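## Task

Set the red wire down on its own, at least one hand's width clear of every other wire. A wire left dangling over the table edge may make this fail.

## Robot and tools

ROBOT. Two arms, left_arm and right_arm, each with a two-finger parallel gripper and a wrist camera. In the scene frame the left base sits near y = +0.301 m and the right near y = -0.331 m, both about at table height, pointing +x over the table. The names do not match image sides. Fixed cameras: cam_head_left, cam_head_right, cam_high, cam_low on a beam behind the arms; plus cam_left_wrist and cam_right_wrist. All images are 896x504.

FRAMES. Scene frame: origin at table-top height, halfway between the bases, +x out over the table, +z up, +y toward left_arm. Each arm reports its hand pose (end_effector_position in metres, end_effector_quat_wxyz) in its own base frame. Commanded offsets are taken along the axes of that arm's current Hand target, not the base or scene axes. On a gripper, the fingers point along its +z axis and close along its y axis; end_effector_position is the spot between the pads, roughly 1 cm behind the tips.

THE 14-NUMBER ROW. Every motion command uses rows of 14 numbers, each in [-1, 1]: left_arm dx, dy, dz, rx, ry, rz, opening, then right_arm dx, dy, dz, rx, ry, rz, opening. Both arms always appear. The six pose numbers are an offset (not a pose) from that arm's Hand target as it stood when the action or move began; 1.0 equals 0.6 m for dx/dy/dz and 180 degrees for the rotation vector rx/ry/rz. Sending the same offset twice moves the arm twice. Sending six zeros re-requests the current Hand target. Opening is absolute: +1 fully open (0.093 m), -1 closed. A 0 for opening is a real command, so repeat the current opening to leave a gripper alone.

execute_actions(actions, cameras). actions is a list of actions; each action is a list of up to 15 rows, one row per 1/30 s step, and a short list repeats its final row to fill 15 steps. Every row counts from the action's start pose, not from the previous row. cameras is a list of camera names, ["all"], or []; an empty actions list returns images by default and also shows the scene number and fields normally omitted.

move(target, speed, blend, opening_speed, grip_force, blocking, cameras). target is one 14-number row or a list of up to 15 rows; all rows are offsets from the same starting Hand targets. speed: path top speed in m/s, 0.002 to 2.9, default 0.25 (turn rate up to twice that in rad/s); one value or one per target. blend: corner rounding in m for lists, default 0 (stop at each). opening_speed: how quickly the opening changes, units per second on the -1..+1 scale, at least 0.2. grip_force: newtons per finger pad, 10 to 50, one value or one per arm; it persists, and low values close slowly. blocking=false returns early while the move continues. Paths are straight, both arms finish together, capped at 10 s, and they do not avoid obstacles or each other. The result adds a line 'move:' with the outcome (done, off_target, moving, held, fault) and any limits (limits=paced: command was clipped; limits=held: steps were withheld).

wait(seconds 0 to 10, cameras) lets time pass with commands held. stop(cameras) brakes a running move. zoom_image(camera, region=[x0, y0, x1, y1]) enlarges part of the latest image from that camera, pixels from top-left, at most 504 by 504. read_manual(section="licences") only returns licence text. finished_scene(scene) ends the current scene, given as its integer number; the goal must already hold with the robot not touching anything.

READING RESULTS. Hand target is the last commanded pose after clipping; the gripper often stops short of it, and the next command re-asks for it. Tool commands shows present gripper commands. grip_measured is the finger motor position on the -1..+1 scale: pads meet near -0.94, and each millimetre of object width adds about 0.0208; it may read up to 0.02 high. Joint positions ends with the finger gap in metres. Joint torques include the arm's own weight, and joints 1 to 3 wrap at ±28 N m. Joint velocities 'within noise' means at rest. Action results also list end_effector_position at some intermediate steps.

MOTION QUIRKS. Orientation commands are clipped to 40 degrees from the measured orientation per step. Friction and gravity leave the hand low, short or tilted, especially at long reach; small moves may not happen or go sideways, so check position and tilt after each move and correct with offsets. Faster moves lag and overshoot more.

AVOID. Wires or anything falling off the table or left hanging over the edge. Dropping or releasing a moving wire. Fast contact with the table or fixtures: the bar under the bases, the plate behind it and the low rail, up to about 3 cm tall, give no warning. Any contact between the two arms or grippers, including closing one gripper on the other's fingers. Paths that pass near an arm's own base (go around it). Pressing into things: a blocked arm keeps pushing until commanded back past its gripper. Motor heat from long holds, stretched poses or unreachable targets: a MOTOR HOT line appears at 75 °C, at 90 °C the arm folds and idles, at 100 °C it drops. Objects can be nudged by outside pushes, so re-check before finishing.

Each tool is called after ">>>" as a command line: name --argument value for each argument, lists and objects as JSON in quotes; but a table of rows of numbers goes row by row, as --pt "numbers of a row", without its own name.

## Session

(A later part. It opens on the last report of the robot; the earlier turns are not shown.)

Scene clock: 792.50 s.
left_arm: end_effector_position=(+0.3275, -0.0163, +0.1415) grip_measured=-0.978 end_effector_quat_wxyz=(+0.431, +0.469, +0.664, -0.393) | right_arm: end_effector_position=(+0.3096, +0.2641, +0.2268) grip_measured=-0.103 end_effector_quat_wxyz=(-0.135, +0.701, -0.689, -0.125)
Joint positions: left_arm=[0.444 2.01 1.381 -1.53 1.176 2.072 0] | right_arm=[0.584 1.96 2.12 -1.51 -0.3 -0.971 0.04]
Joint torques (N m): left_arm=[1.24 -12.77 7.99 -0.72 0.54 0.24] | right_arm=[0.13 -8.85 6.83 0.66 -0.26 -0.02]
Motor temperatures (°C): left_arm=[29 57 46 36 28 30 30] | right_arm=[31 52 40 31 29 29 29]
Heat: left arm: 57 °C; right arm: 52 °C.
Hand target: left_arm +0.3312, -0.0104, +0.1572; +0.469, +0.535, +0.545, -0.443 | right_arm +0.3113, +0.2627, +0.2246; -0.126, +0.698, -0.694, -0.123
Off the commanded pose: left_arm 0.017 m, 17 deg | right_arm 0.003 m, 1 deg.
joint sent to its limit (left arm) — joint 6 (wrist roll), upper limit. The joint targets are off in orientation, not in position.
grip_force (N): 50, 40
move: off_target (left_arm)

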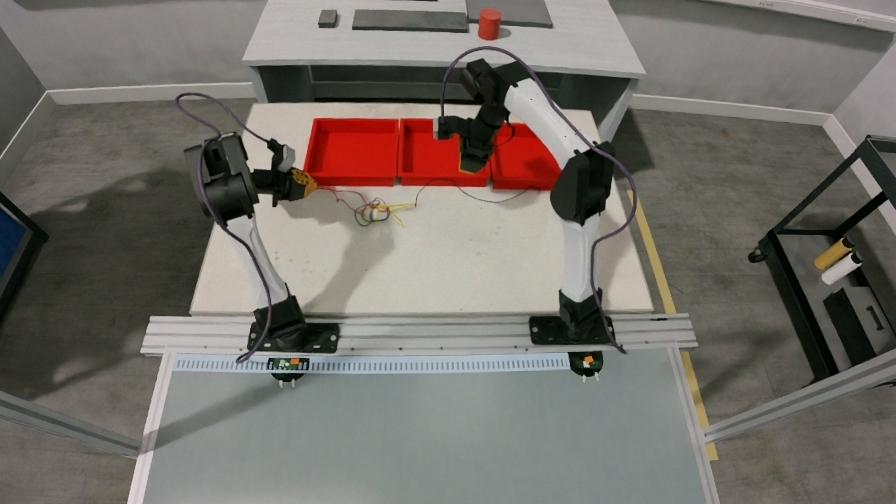

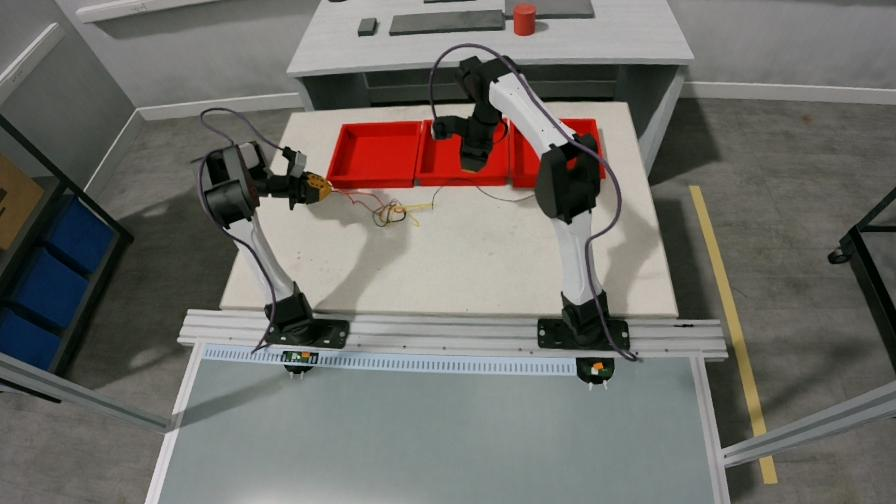

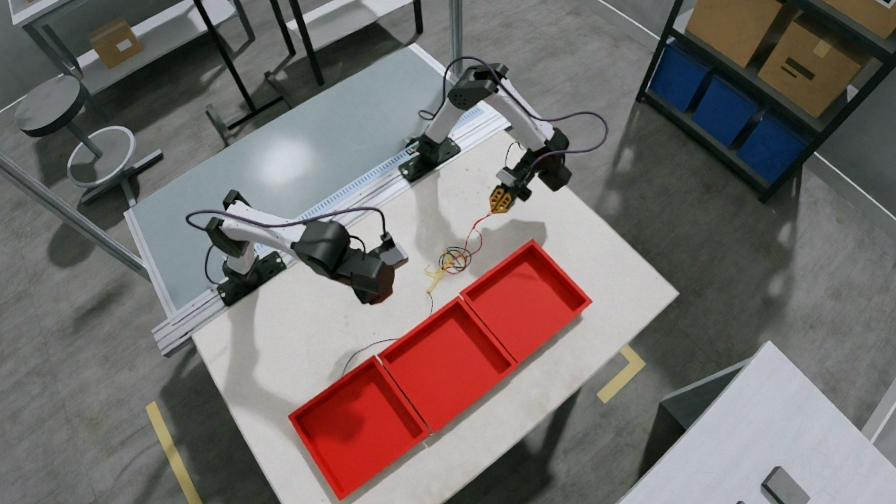

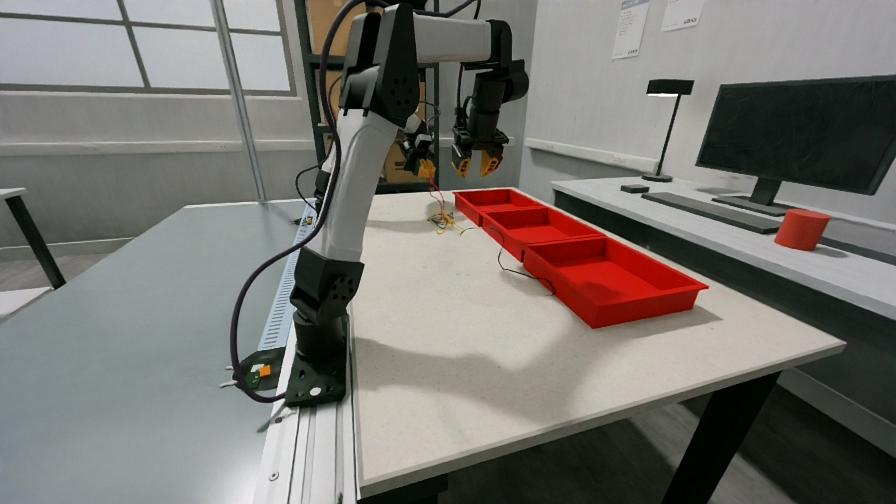

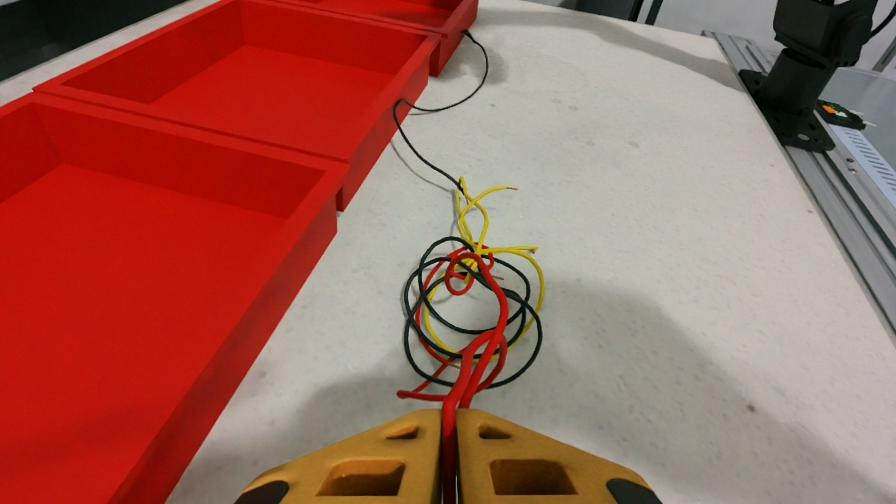

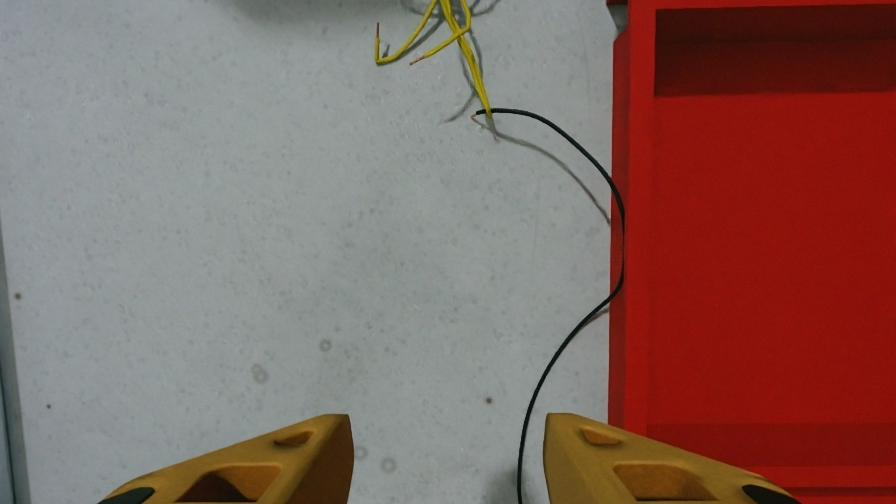

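>>> move --pt "0 0 0 0 0 0 -1 -0.09 -0.02 0.29 0 0 0 -0.3" --pt "0 0 0 0 0 0 -1 -0.075 -0.02 0.365 0 0 0 -0.3" --speed '[0.2,0.08]' --cameras '["cam_right_wrist","cam_left_wrist"]'

Scene clock: 824.70 s.
left_arm: end_effector_position=(+0.3275, -0.0163, +0.1415) grip_measured=-0.978 end_effector_quat_wxyz=(+0.431, +0.469, +0.664, -0.393) | right_arm: end_effector_position=(+0.3285, +0.3790, +0.0515) grip_measured=-0.297 end_effector_quat_wxyz=(-0.140, +0.696, -0.693, -0.125)
Joint positions: left_arm=[0.444 2.01 1.381 -1.53 1.176 2.072 0] | right_arm=[0.773 2.243 1.839 -0.883 -0.253 -0.767 0.031]
Joint torques (N m): left_arm=[1.26 -12.74 7.99 -0.73 0.55 0.24] | right_arm=[1.21 -10.97 4.79 1.17 -0.21 -0.03]
Motor temperatures (°C): left_arm=[29 60 46 35 28 30 30] | right_arm=[31 50 40 31 29 29 28]
Heat: left arm: 60 °C; right arm: 50 °C.
Hand target: left_arm +0.3312, -0.0104, +0.1572; +0.469, +0.535, +0.545, -0.443 | right_arm +0.3237, +0.3810, +0.0348; -0.126, +0.698, -0.694, -0.123
Off the commanded pose: left_arm 0.017 m, 17 deg | right_arm 0.017 m, 2 deg.
joint sent to its limit (left arm) — joint 6 (wrist roll), upper limit. The joint targets are off in orientation, not in position.
grip_force (N): 50, 40
move: off_target (left_arm, right_arm)
Images, in order (width x height): cam_left_wrist 896x504, cam_right_wrist 896x504.

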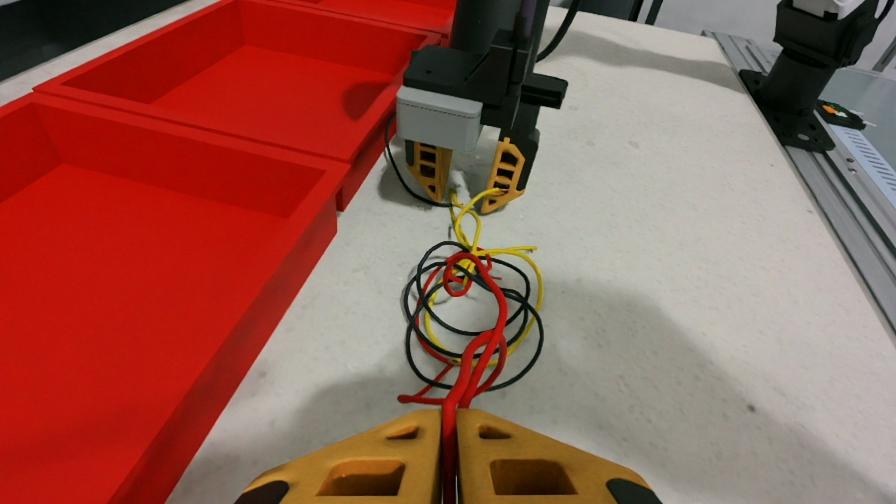

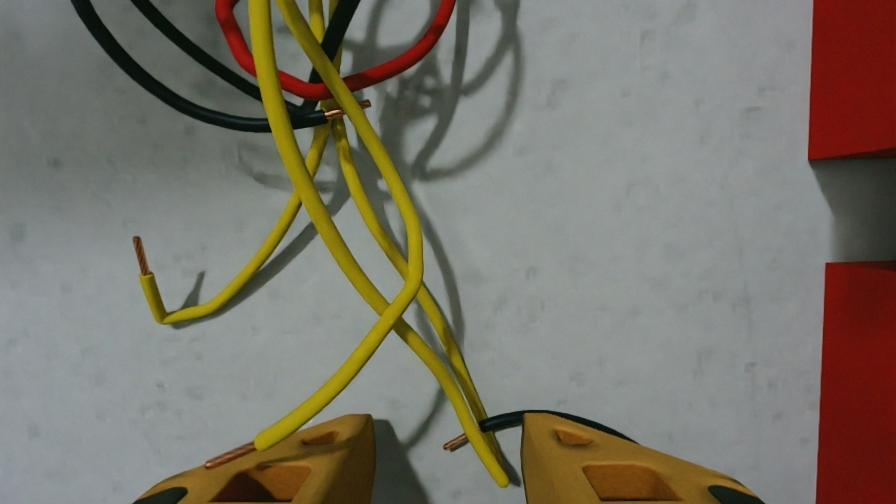

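>>> move --pt "0 0 0 0 0 0 -1 -0.0115 0 -0.031 0 0 0 -0.3" --pt "0 0 0 0 0 0 -1 -0.0538 0.015 -0.0155 0 0 0 -0.3" --pt "0 0 0 0 0 0 -1 -0.042 0.015 0.0157 0 0 0 -0.3" --pt "0 0 0 0 0 0 -1 -0.042 0.015 0.0157 0 0 0 -1" --speed 0.1 --cameras '["cam_right_wrist","cam_left_wrist"]' --grip_force '[50,50]'

Scene clock: 841.70 s.
left_arm: end_effector_position=(+0.3275, -0.0163, +0.1415) grip_measured=-0.978 end_effector_quat_wxyz=(+0.431, +0.469, +0.664, -0.393) | right_arm: end_effector_position=(+0.3163, +0.4099, +0.0510) grip_measured=-0.973 end_effector_quat_wxyz=(-0.142, +0.700, -0.689, -0.125)
Joint positions: left_arm=[0.444 2.01 1.381 -1.53 1.176 2.072 0] | right_arm=[0.838 2.298 1.929 -0.9 -0.234 -0.713 0]
Joint torques (N m): left_arm=[1.22 -12.74 8.01 -0.73 0.54 0.24] | right_arm=[0.32 -11.62 4.92 1.14 -0.25 -0.03]
Motor temperatures (°C): left_arm=[29 61 46 35 28 30 30] | right_arm=[31 50 40 31 29 29 28]
Heat: left arm: 61 °C; right arm: 50 °C.
Hand target: left_arm +0.3312, -0.0104, +0.1572; +0.469, +0.535, +0.545, -0.443 | right_arm +0.3145, +0.4078, +0.0347; -0.126, +0.698, -0.694, -0.123
Off the commanded pose: left_arm 0.017 m, 17 deg | right_arm 0.017 m, 2 deg.
joint sent to its limit (left arm) — joint 6 (wrist roll), upper limit. The joint targets are off in orientation, not in position.
move: off_target (left_arm, right_arm); target 4's new opening was sent with right_arm's hand 0.016 m and 2 deg from that target
Images, in order (width x height): cam_left_wrist 896x504, cam_right_wrist 896x504.

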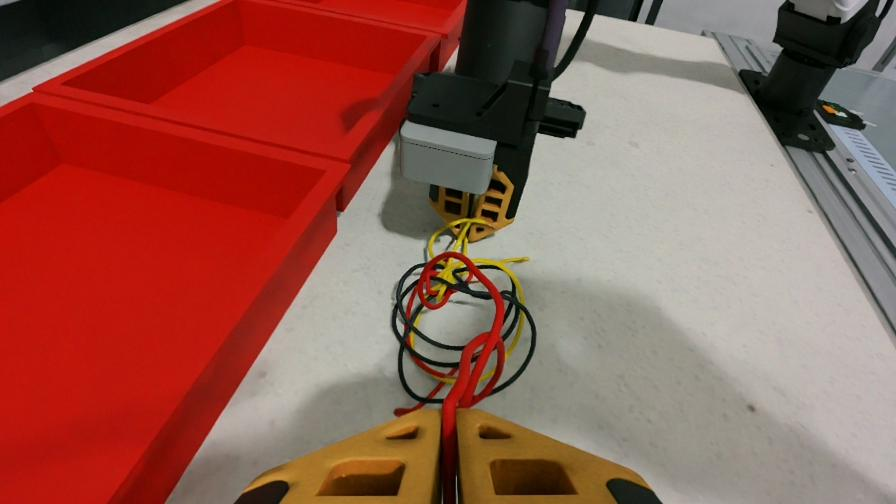

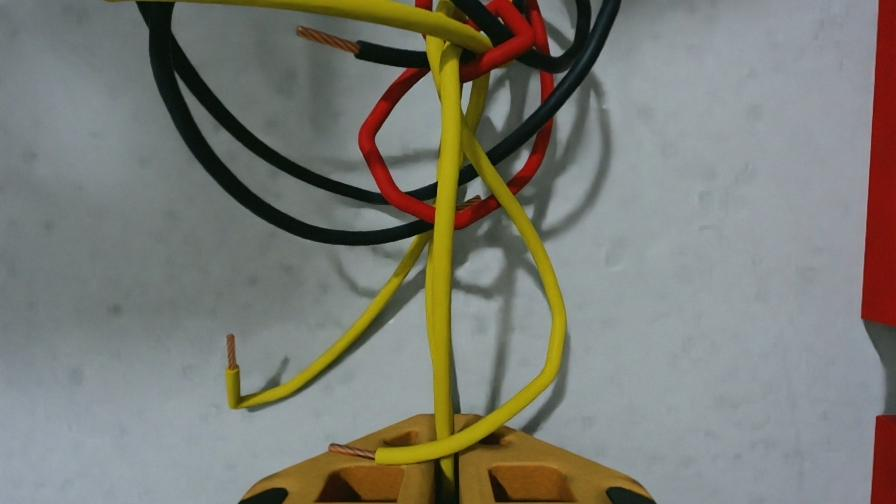

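>>> move --target '[0,0,0,0,0,0,-1, 0.2,0,-0.12,0,0,0,-1]' --speed 0.06 --cameras '["cam_right_wrist","cam_left_wrist"]'

Scene clock: 849.63 s.
left_arm: end_effector_position=(+0.3248, -0.0251, +0.1420) grip_measured=-0.978 end_effector_quat_wxyz=(+0.421, +0.474, +0.660, -0.403) | right_arm: end_effector_position=(+0.3105, +0.3294, +0.0755) grip_measured=-0.973 end_effector_quat_wxyz=(-0.193, +0.717, -0.645, -0.180)
Joint positions: left_arm=[0.419 2.01 1.381 -1.546 1.17 2.072 0] | right_arm=[0.663 1.989 1.489 -0.729 -0.419 -0.94 0]
Joint torques (N m): left_arm=[3.32 -12.77 8.17 -0.6 0.56 0.25] | right_arm=[-4.66 -13.94 3.17 -0.23 1.05 -0.19]
Motor temperatures (°C): left_arm=[29 61 46 35 28 30 30] | right_arm=[31 51 39 31 29 29 28]
Heat: left arm: 61 °C; right arm: 51 °C.
Hand target: left_arm +0.3312, -0.0104, +0.1572; +0.469, +0.535, +0.545, -0.443 | right_arm +0.3152, +0.2703, +0.0606; -0.126, +0.698, -0.694, -0.123
Off the commanded pose: left_arm 0.022 m, 17 deg | right_arm 0.061 m, 12 deg.
joint sent to its limit (left arm) — joint 6 (wrist roll), upper limit. The joint targets are off in orientation, not in position.
move: off_target (left_arm, right_arm)
Images, in order (width x height): cam_left_wrist 896x504, cam_right_wrist 896x504.

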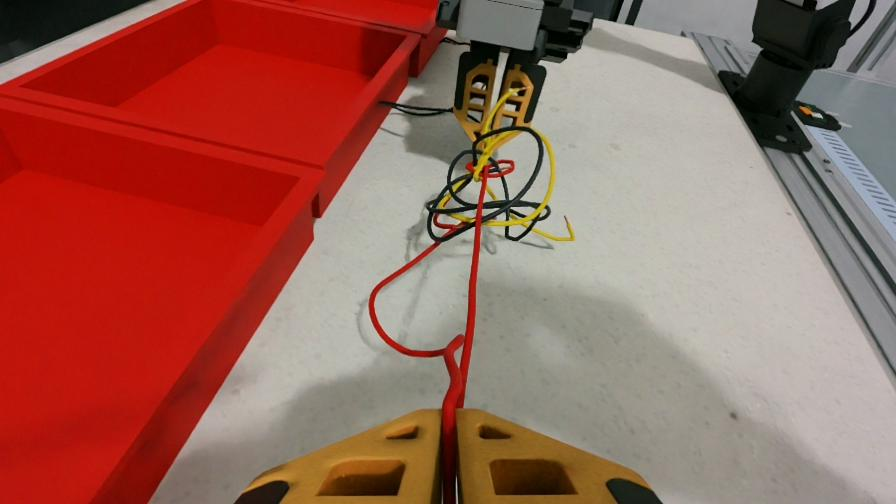

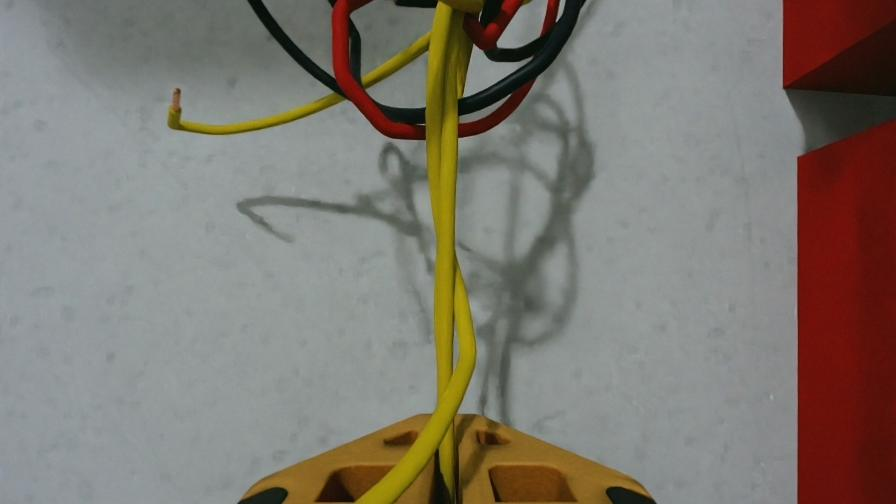

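Keep pulling.

>>> move --target '[0,0,0,0,0,0,-1, 0.11,0,-0.06,0,0,0,-1]' --speed 0.05 --cameras '["cam_right_wrist","cam_left_wrist"]'

>>> move --target '[0,0,0,0,0,0,-1, 0.1,0,-0.05,0,0,0,-1]' --speed 0.05 --cameras '["cam_right_wrist","cam_left_wrist","cam_head_left"]'

Scene clock: 857.13 s.
left_arm: end_effector_position=(+0.3225, -0.0350, +0.1441) grip_measured=-0.978 end_effector_quat_wxyz=(+0.413, +0.477, +0.655, -0.416) | right_arm: end_effector_position=(+0.3165, +0.2584, +0.0878) grip_measured=-0.973 end_effector_quat_wxyz=(-0.208, +0.716, -0.639, -0.190)
Joint positions: left_arm=[0.392 2.01 1.381 -1.565 1.175 2.072 0] | right_arm=[0.485 1.859 1.353 -0.781 -0.503 -1.127 0]
Joint torques (N m): left_arm=[5.6 -12.82 8.21 -0.42 0.46 0.25] | right_arm=[-4.85 -12.77 3.63 -0.43 1.53 -0.18]
Motor temperatures (°C): left_arm=[29 61 47 35 28 30 30] | right_arm=[32 52 39 31 29 29 29]
Heat: left arm: 61 °C; right arm: 52 °C.
Hand target: left_arm +0.3312, -0.0103, +0.1572; +0.469, +0.535, +0.545, -0.443 | right_arm +0.3155, +0.1959, +0.0715; -0.126, +0.698, -0.694, -0.123
Off the commanded pose: left_arm 0.029 m, 16 deg | right_arm 0.065 m, 14 deg.
joint read past its limit (left arm) — joint 4 (wrist pitch), lower limit.
joint sent to its limit (left arm) — joint 6 (wrist roll), upper limit. The joint targets are off in orientation, not in position.
move: off_target (left_arm, right_arm)
Images, in order (width x height): cam_left_wrist 896x504, cam_right_wrist 896x504.

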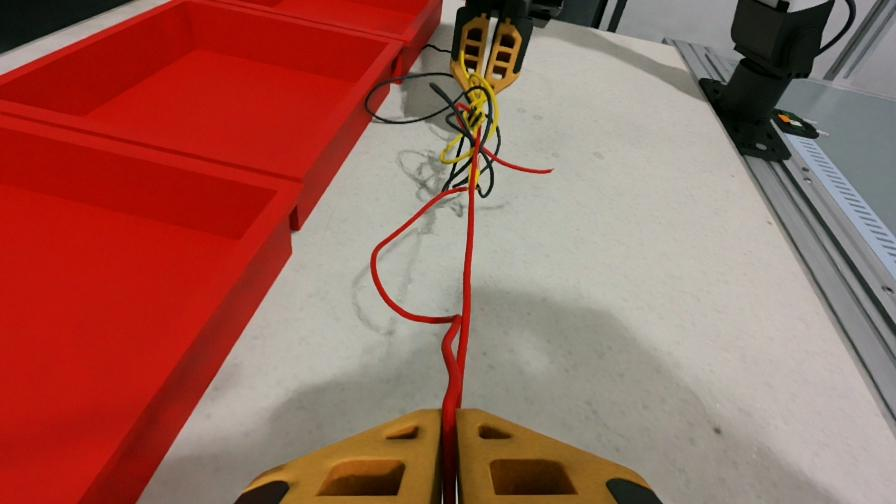

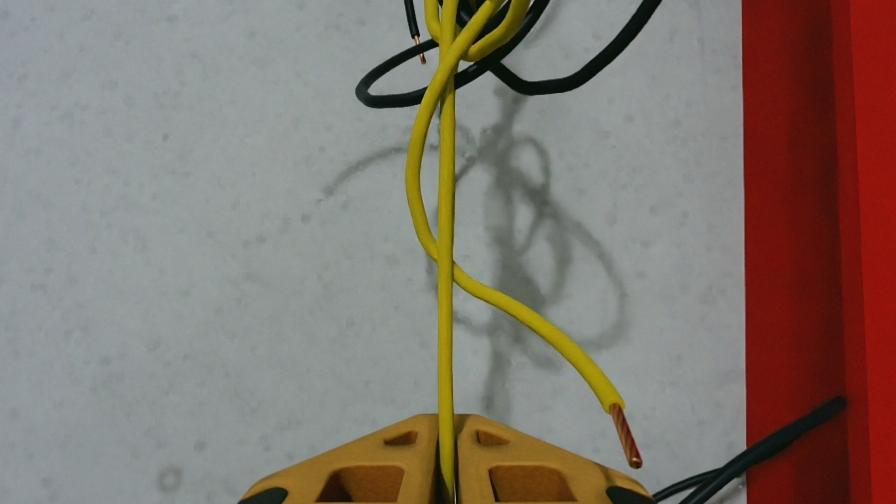

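Scene clock: 859.30 s.
left_arm: end_effector_position=(+0.3229, -0.0395, +0.1467) grip_measured=-0.978 end_effector_quat_wxyz=(+0.415, +0.475, +0.652, -0.421) | right_arm: end_effector_position=(+0.3125, +0.2064, +0.1034) grip_measured=-0.973 end_effector_quat_wxyz=(-0.228, +0.718, -0.623, -0.213)
Joint positions: left_arm=[0.38 2.009 1.381 -1.572 1.19 2.073 0] | right_arm=[0.325 1.776 1.293 -0.882 -0.605 -1.323 0]
Joint torques (N m): left_arm=[6.54 -12.92 7.98 -0.3 0.32 0.24] | right_arm=[-7.06 -11.07 4.01 -0.48 2.28 -0.23]
Motor temperatures (°C): left_arm=[29 61 47 35 28 30 30] | right_arm=[32 52 39 31 30 29 29]
Heat: left arm: 61 °C; right arm: 52 °C.
Hand target: left_arm +0.3312, -0.0104, +0.1572; +0.469, +0.535, +0.545, -0.443 | right_arm +0.3157, +0.1292, +0.0787; -0.126, +0.698, -0.694, -0.123
Off the commanded pose: left_arm 0.032 m, 16 deg | right_arm 0.081 m, 18 deg.
joint read past its limit (left arm) — joint 4 (wrist pitch), lower limit.
joint sent to its limit (left arm) — joint 6 (wrist roll), upper limit. The joint targets are off in orientation, not in position.
move: off_target (left_arm, right_arm)
Images, in order (width x height): cam_head_left 896x504, cam_left_wrist 896x504, cam_right_wrist 896x504.

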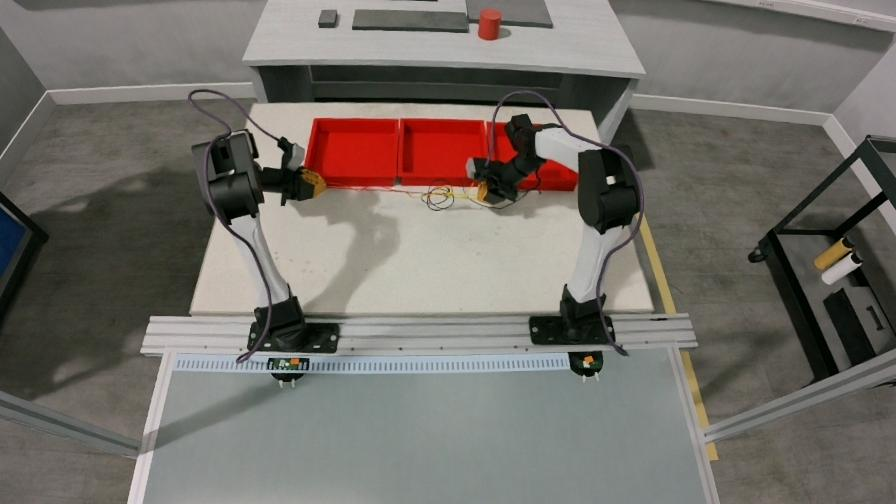

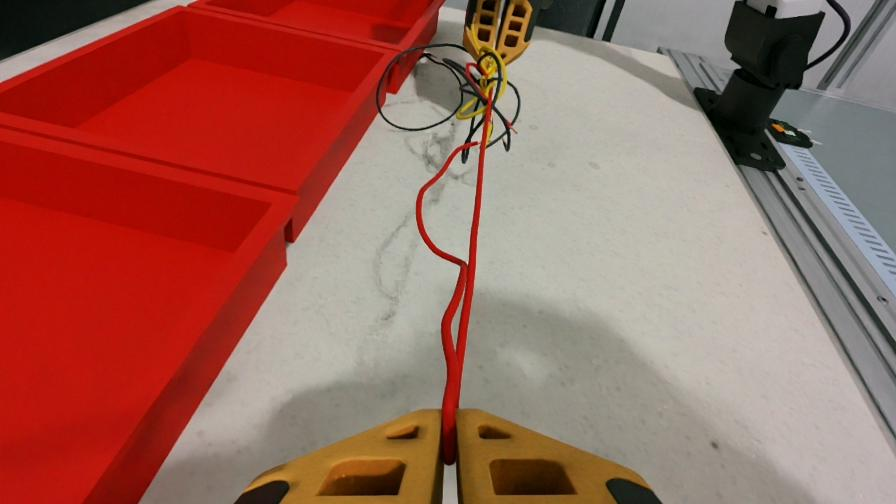

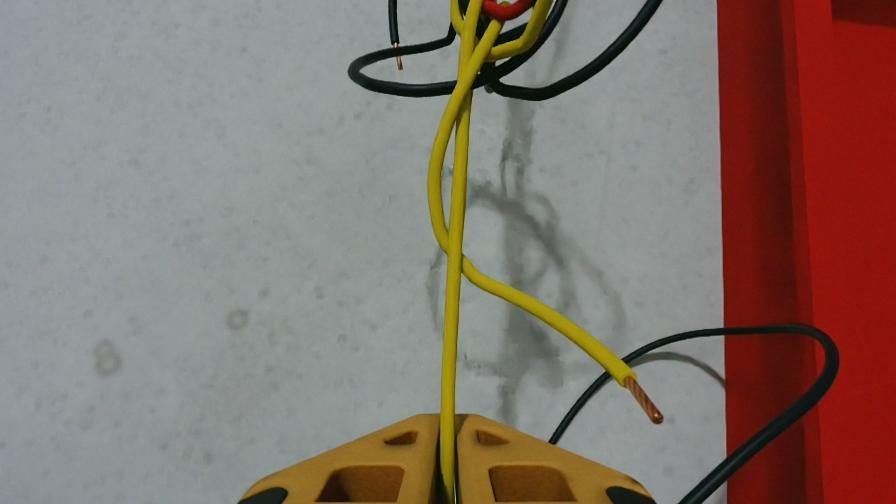

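>>> move --target '[0,0,0,0,0,0,-1, 0.08,0,-0.04,0,0,0,-1]' --speed 0.05 --cameras '["cam_right_wrist","cam_left_wrist","cam_head_left"]'

Scene clock: 867.73 s.
left_arm: end_effector_position=(+0.3267, -0.0141, +0.1451) grip_measured=-0.978 end_effector_quat_wxyz=(+0.429, +0.463, +0.667, -0.396) | right_arm: end_effector_position=(+0.3194, +0.0794, +0.0843) grip_measured=-0.973 end_effector_quat_wxyz=(-0.134, +0.697, -0.693, -0.123)
Joint positions: left_arm=[0.452 2.009 1.393 -1.557 1.173 2.074 0] | right_arm=[0.061 1.758 1.288 -1.062 -0.364 -1.509 0]
Joint torques (N m): left_arm=[0.54 -12.49 7.53 -0.52 0.53 0.23] | right_arm=[-0.14 -8.92 5.23 0.29 -0.27 -0.2]
Motor temperatures (°C): left_arm=[30 62 47 34 28 30 30] | right_arm=[33 52 39 31 31 29 29]
Heat: left arm: 62 °C; right arm: 52 °C.
Hand target: left_arm +0.3312, -0.0103, +0.1573; +0.469, +0.535, +0.545, -0.443 | right_arm +0.3160, +0.0759, +0.0847; -0.126, +0.698, -0.694, -0.123
Off the commanded pose: left_arm 0.013 m, 18 deg | right_arm 0.005 m, 1 deg.
joint sent to its limit (left arm) — joint 6 (wrist roll), upper limit. The joint targets are off in orientation, not in position.
move: off_target (left_arm)
Images, in order (width x height): cam_head_left 896x504, cam_left_wrist 896x504, cam_right_wrist 896x504.

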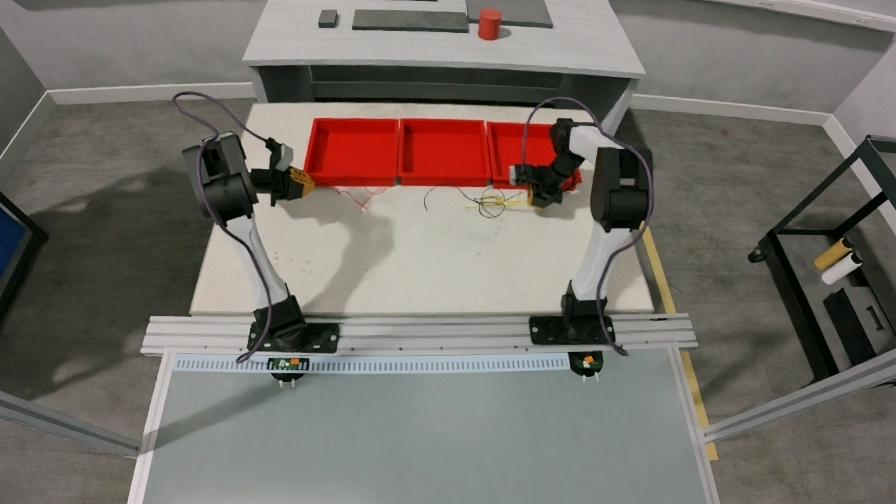

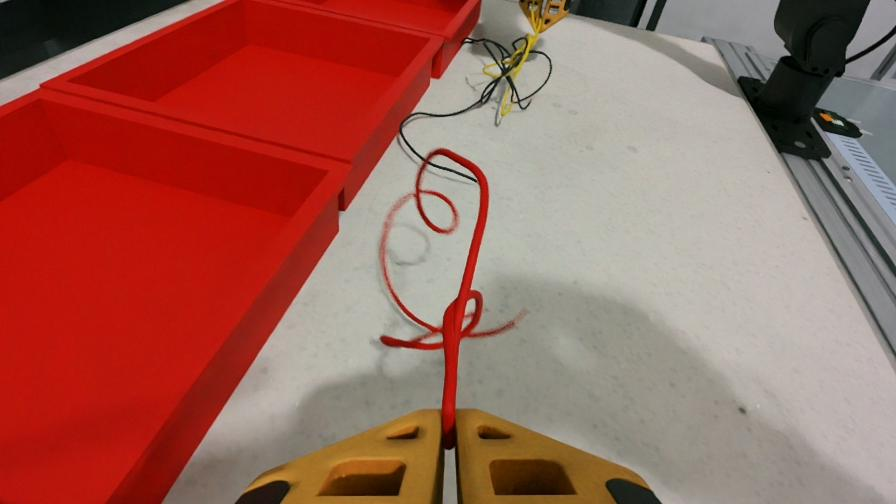

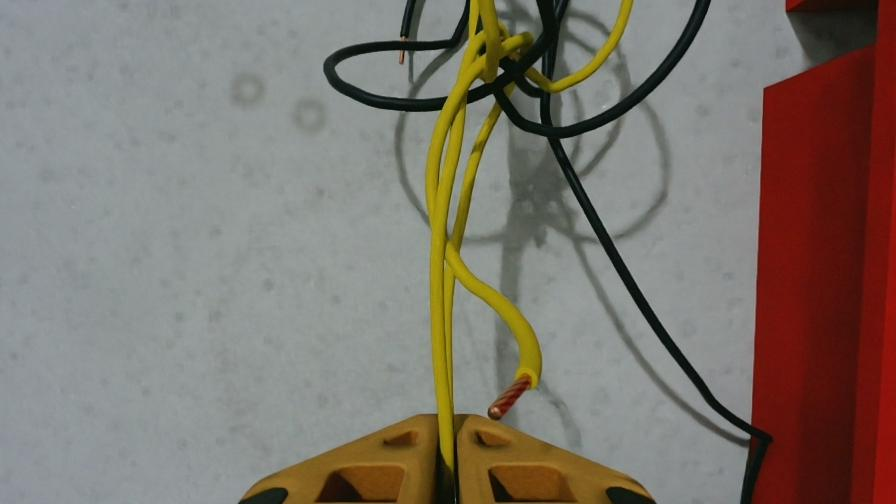

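>>> move --pt "-0.02 -0.137 0 0 0 0 -1 0.17 0 0.0 0 0 0 -1" --pt "0.15 -0.137 0.02 0 0.12 0 -1 0.19 0 0.04 0 0 0 -1" --speed 0.12 --cameras '["cam_right_wrist","cam_left_wrist","cam_high"]'

Scene clock: 884.97 s.
left_arm: end_effector_position=(+0.2515, -0.0091, +0.0699) grip_measured=-0.978 end_effector_quat_wxyz=(+0.332, +0.570, +0.688, -0.302) | right_arm: end_effector_position=(+0.3168, -0.0162, +0.0370) grip_measured=-0.973 end_effector_quat_wxyz=(-0.134, +0.699, -0.691, -0.125)
Joint positions: left_arm=[0.492 1.801 1.007 -1.208 0.852 2.074 0] | right_arm=[-0.24 1.869 1.23 -1.011 -0.361 -1.835 0]
Joint torques (N m): left_arm=[-0.31 -6.11 4.22 -0.3 0.5 0.23] | right_arm=[-0.65 -6.39 3.49 0.62 -0.2 -0.19]
Motor temperatures (°C): left_arm=[29 61 46 34 28 30 30] | right_arm=[32 51 39 31 30 29 29]
Heat: left arm: 61 °C; right arm: 51 °C.
Hand target: left_arm +0.2507, -0.0099, +0.0649; +0.359, +0.609, +0.624, -0.335 | right_arm +0.3168, -0.0227, +0.0227; -0.126, +0.698, -0.694, -0.123
Off the commanded pose: left_arm 0.005 m, 10 deg | right_arm 0.016 m, 1 deg.
joint sent to its limit (left arm) — joint 6 (wrist roll), upper limit. The joint targets are off in orientation, not in position.
move: off_target (left_arm, right_arm)
Images, in order (width x height): cam_high 896x504, cam_left_wrist 896x504, cam_right_wrist 896x504.

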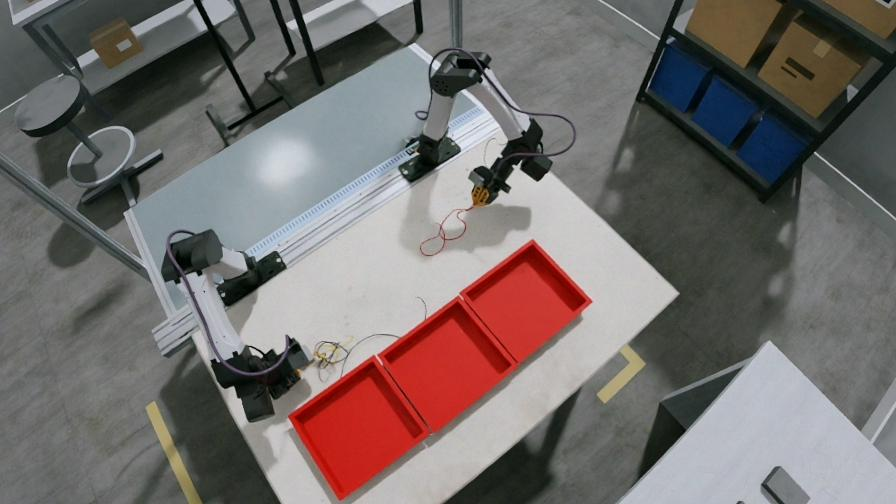

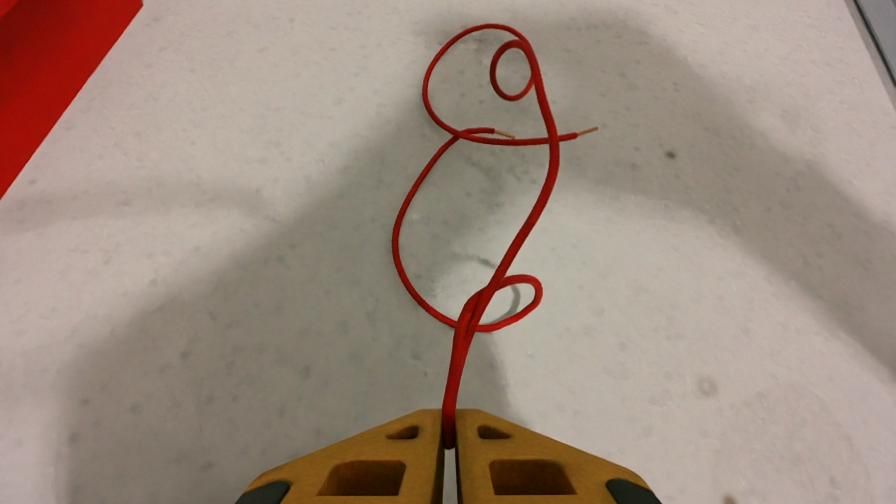

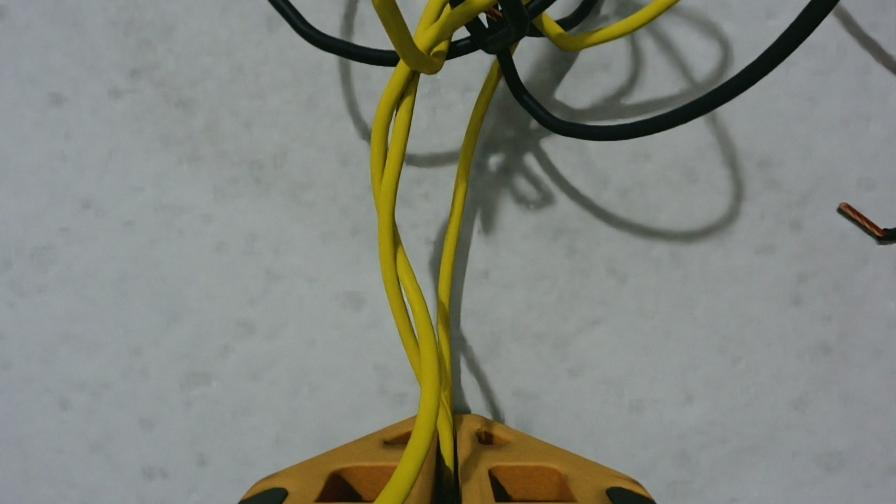

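>>> move --pt "0.04 0 0.022 0 0 0 -1 0 0 0 0 0 0 -1" --pt "0.04 0 0.022 0 0 0 -0.6 0 0 0 0 0 0 -0.6" --pt "0.02 0 -0.15 0 0 0 -0.4 -0.05 0 -0.15 0 0 0 -0.4" --speed 0.08 --cameras '["all"]'

Scene clock: 898.20 s.
left_arm: end_effector_position=(+0.2442, +0.0674, +0.0949) grip_measured=-0.403 end_effector_quat_wxyz=(+0.273, +0.519, +0.758, -0.286) | right_arm: end_effector_position=(+0.3161, -0.0203, +0.1018) grip_measured=-0.403 end_effector_quat_wxyz=(-0.119, +0.695, -0.694, -0.142)
Joint positions: left_arm=[0.698 1.85 1.239 -1.454 0.675 2.075 0.026] | right_arm=[-0.248 1.845 1.463 -1.318 -0.351 -1.843 0.026]
Joint torques (N m): left_arm=[0.69 -8.51 7.82 -0.8 0.4 0.23] | right_arm=[-0.69 -12.83 6.43 -0.1 -0.3 -0.21]
Motor temperatures (°C): left_arm=[29 57 45 34 28 30 30] | right_arm=[32 51 39 31 29 29 29]
Heat: left arm: 57 °C; right arm: 51 °C.
Hand target: left_arm +0.2471, +0.0731, +0.1014; +0.359, +0.609, +0.624, -0.335 | right_arm +0.3164, -0.0258, +0.1175; -0.126, +0.698, -0.694, -0.123
Off the commanded pose: left_arm 0.009 m, 22 deg | right_arm 0.017 m, 2 deg.
joint sent to its limit (left arm) — joint 6 (wrist roll), upper limit. The joint targets are off in orientation, not in position.
move: off_target (left_arm, right_arm); target 2's new opening was sent with left_arm's hand 0.005 m and 10 deg from that target; target 3's new opening was sent with left_arm's hand 0.009 m and 22 deg from that target

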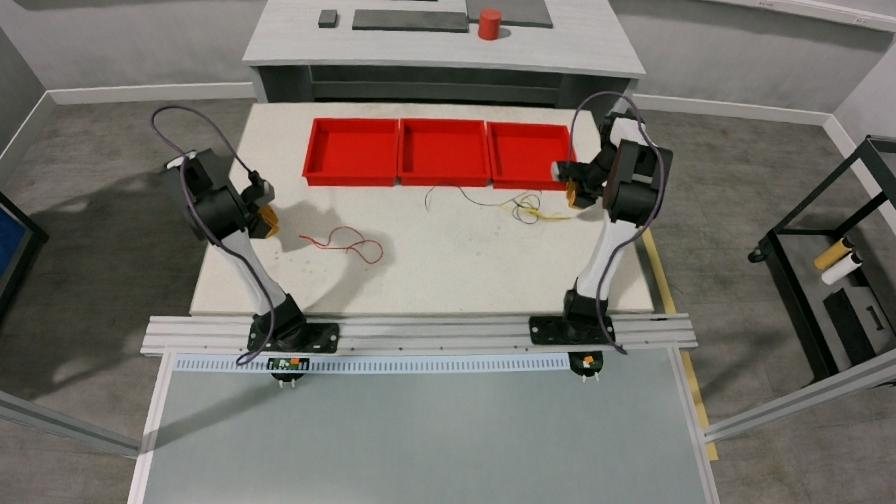

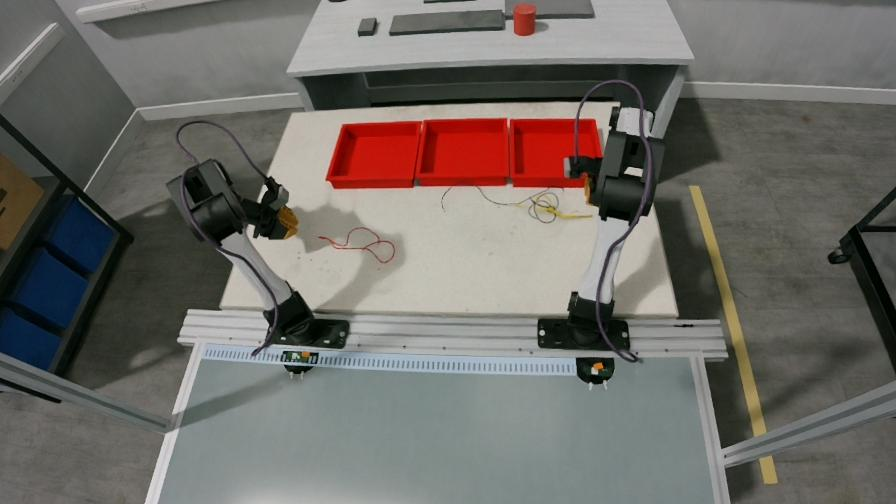

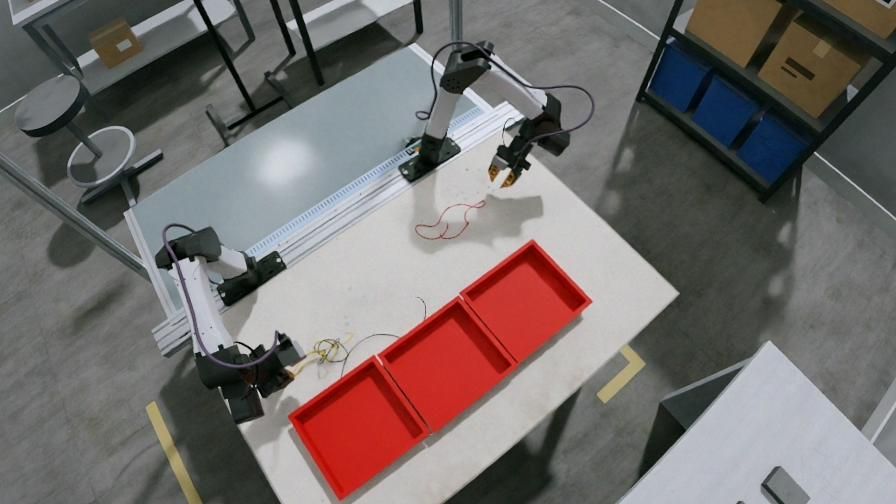

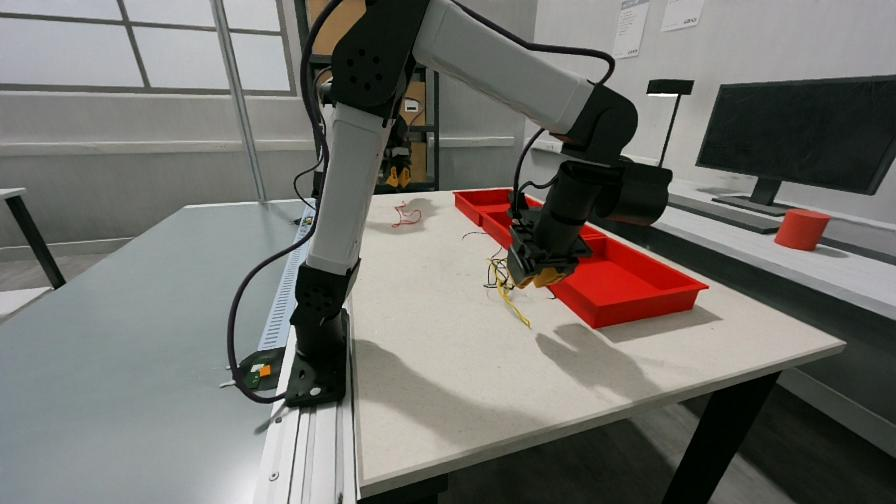

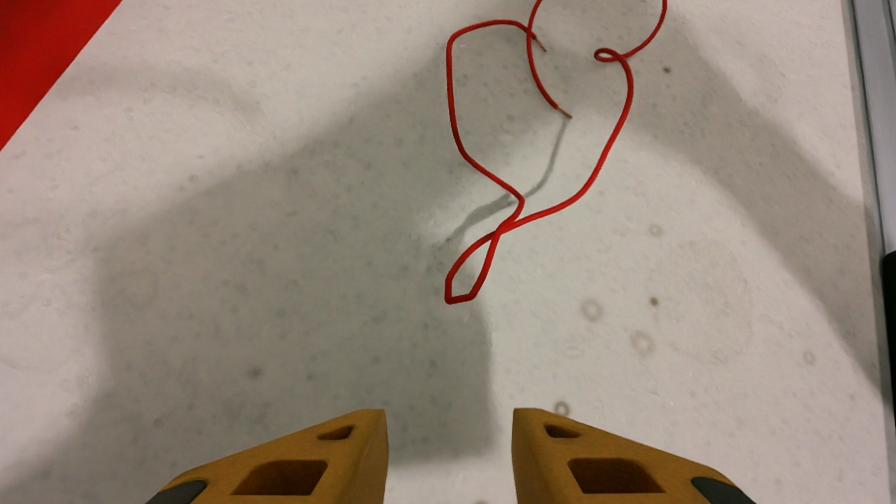

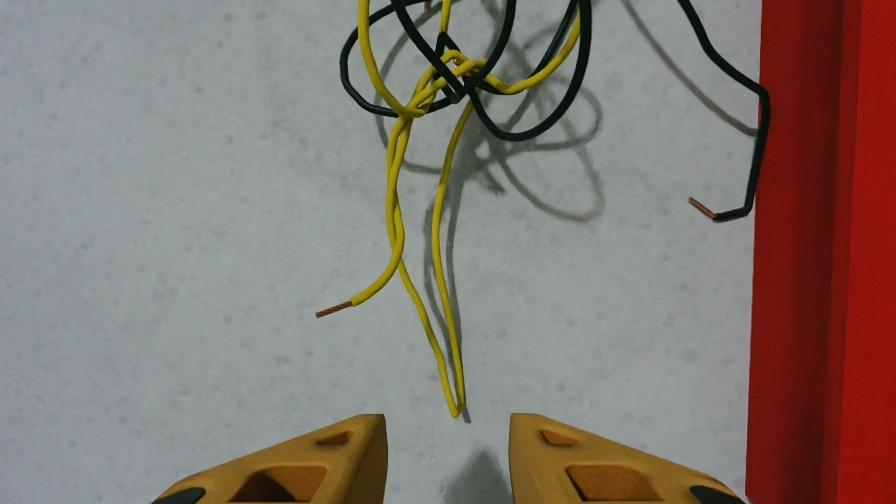

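Solved in practice. Move on.

>>> finished_scene --scene 1

The scene is finished: the task was done.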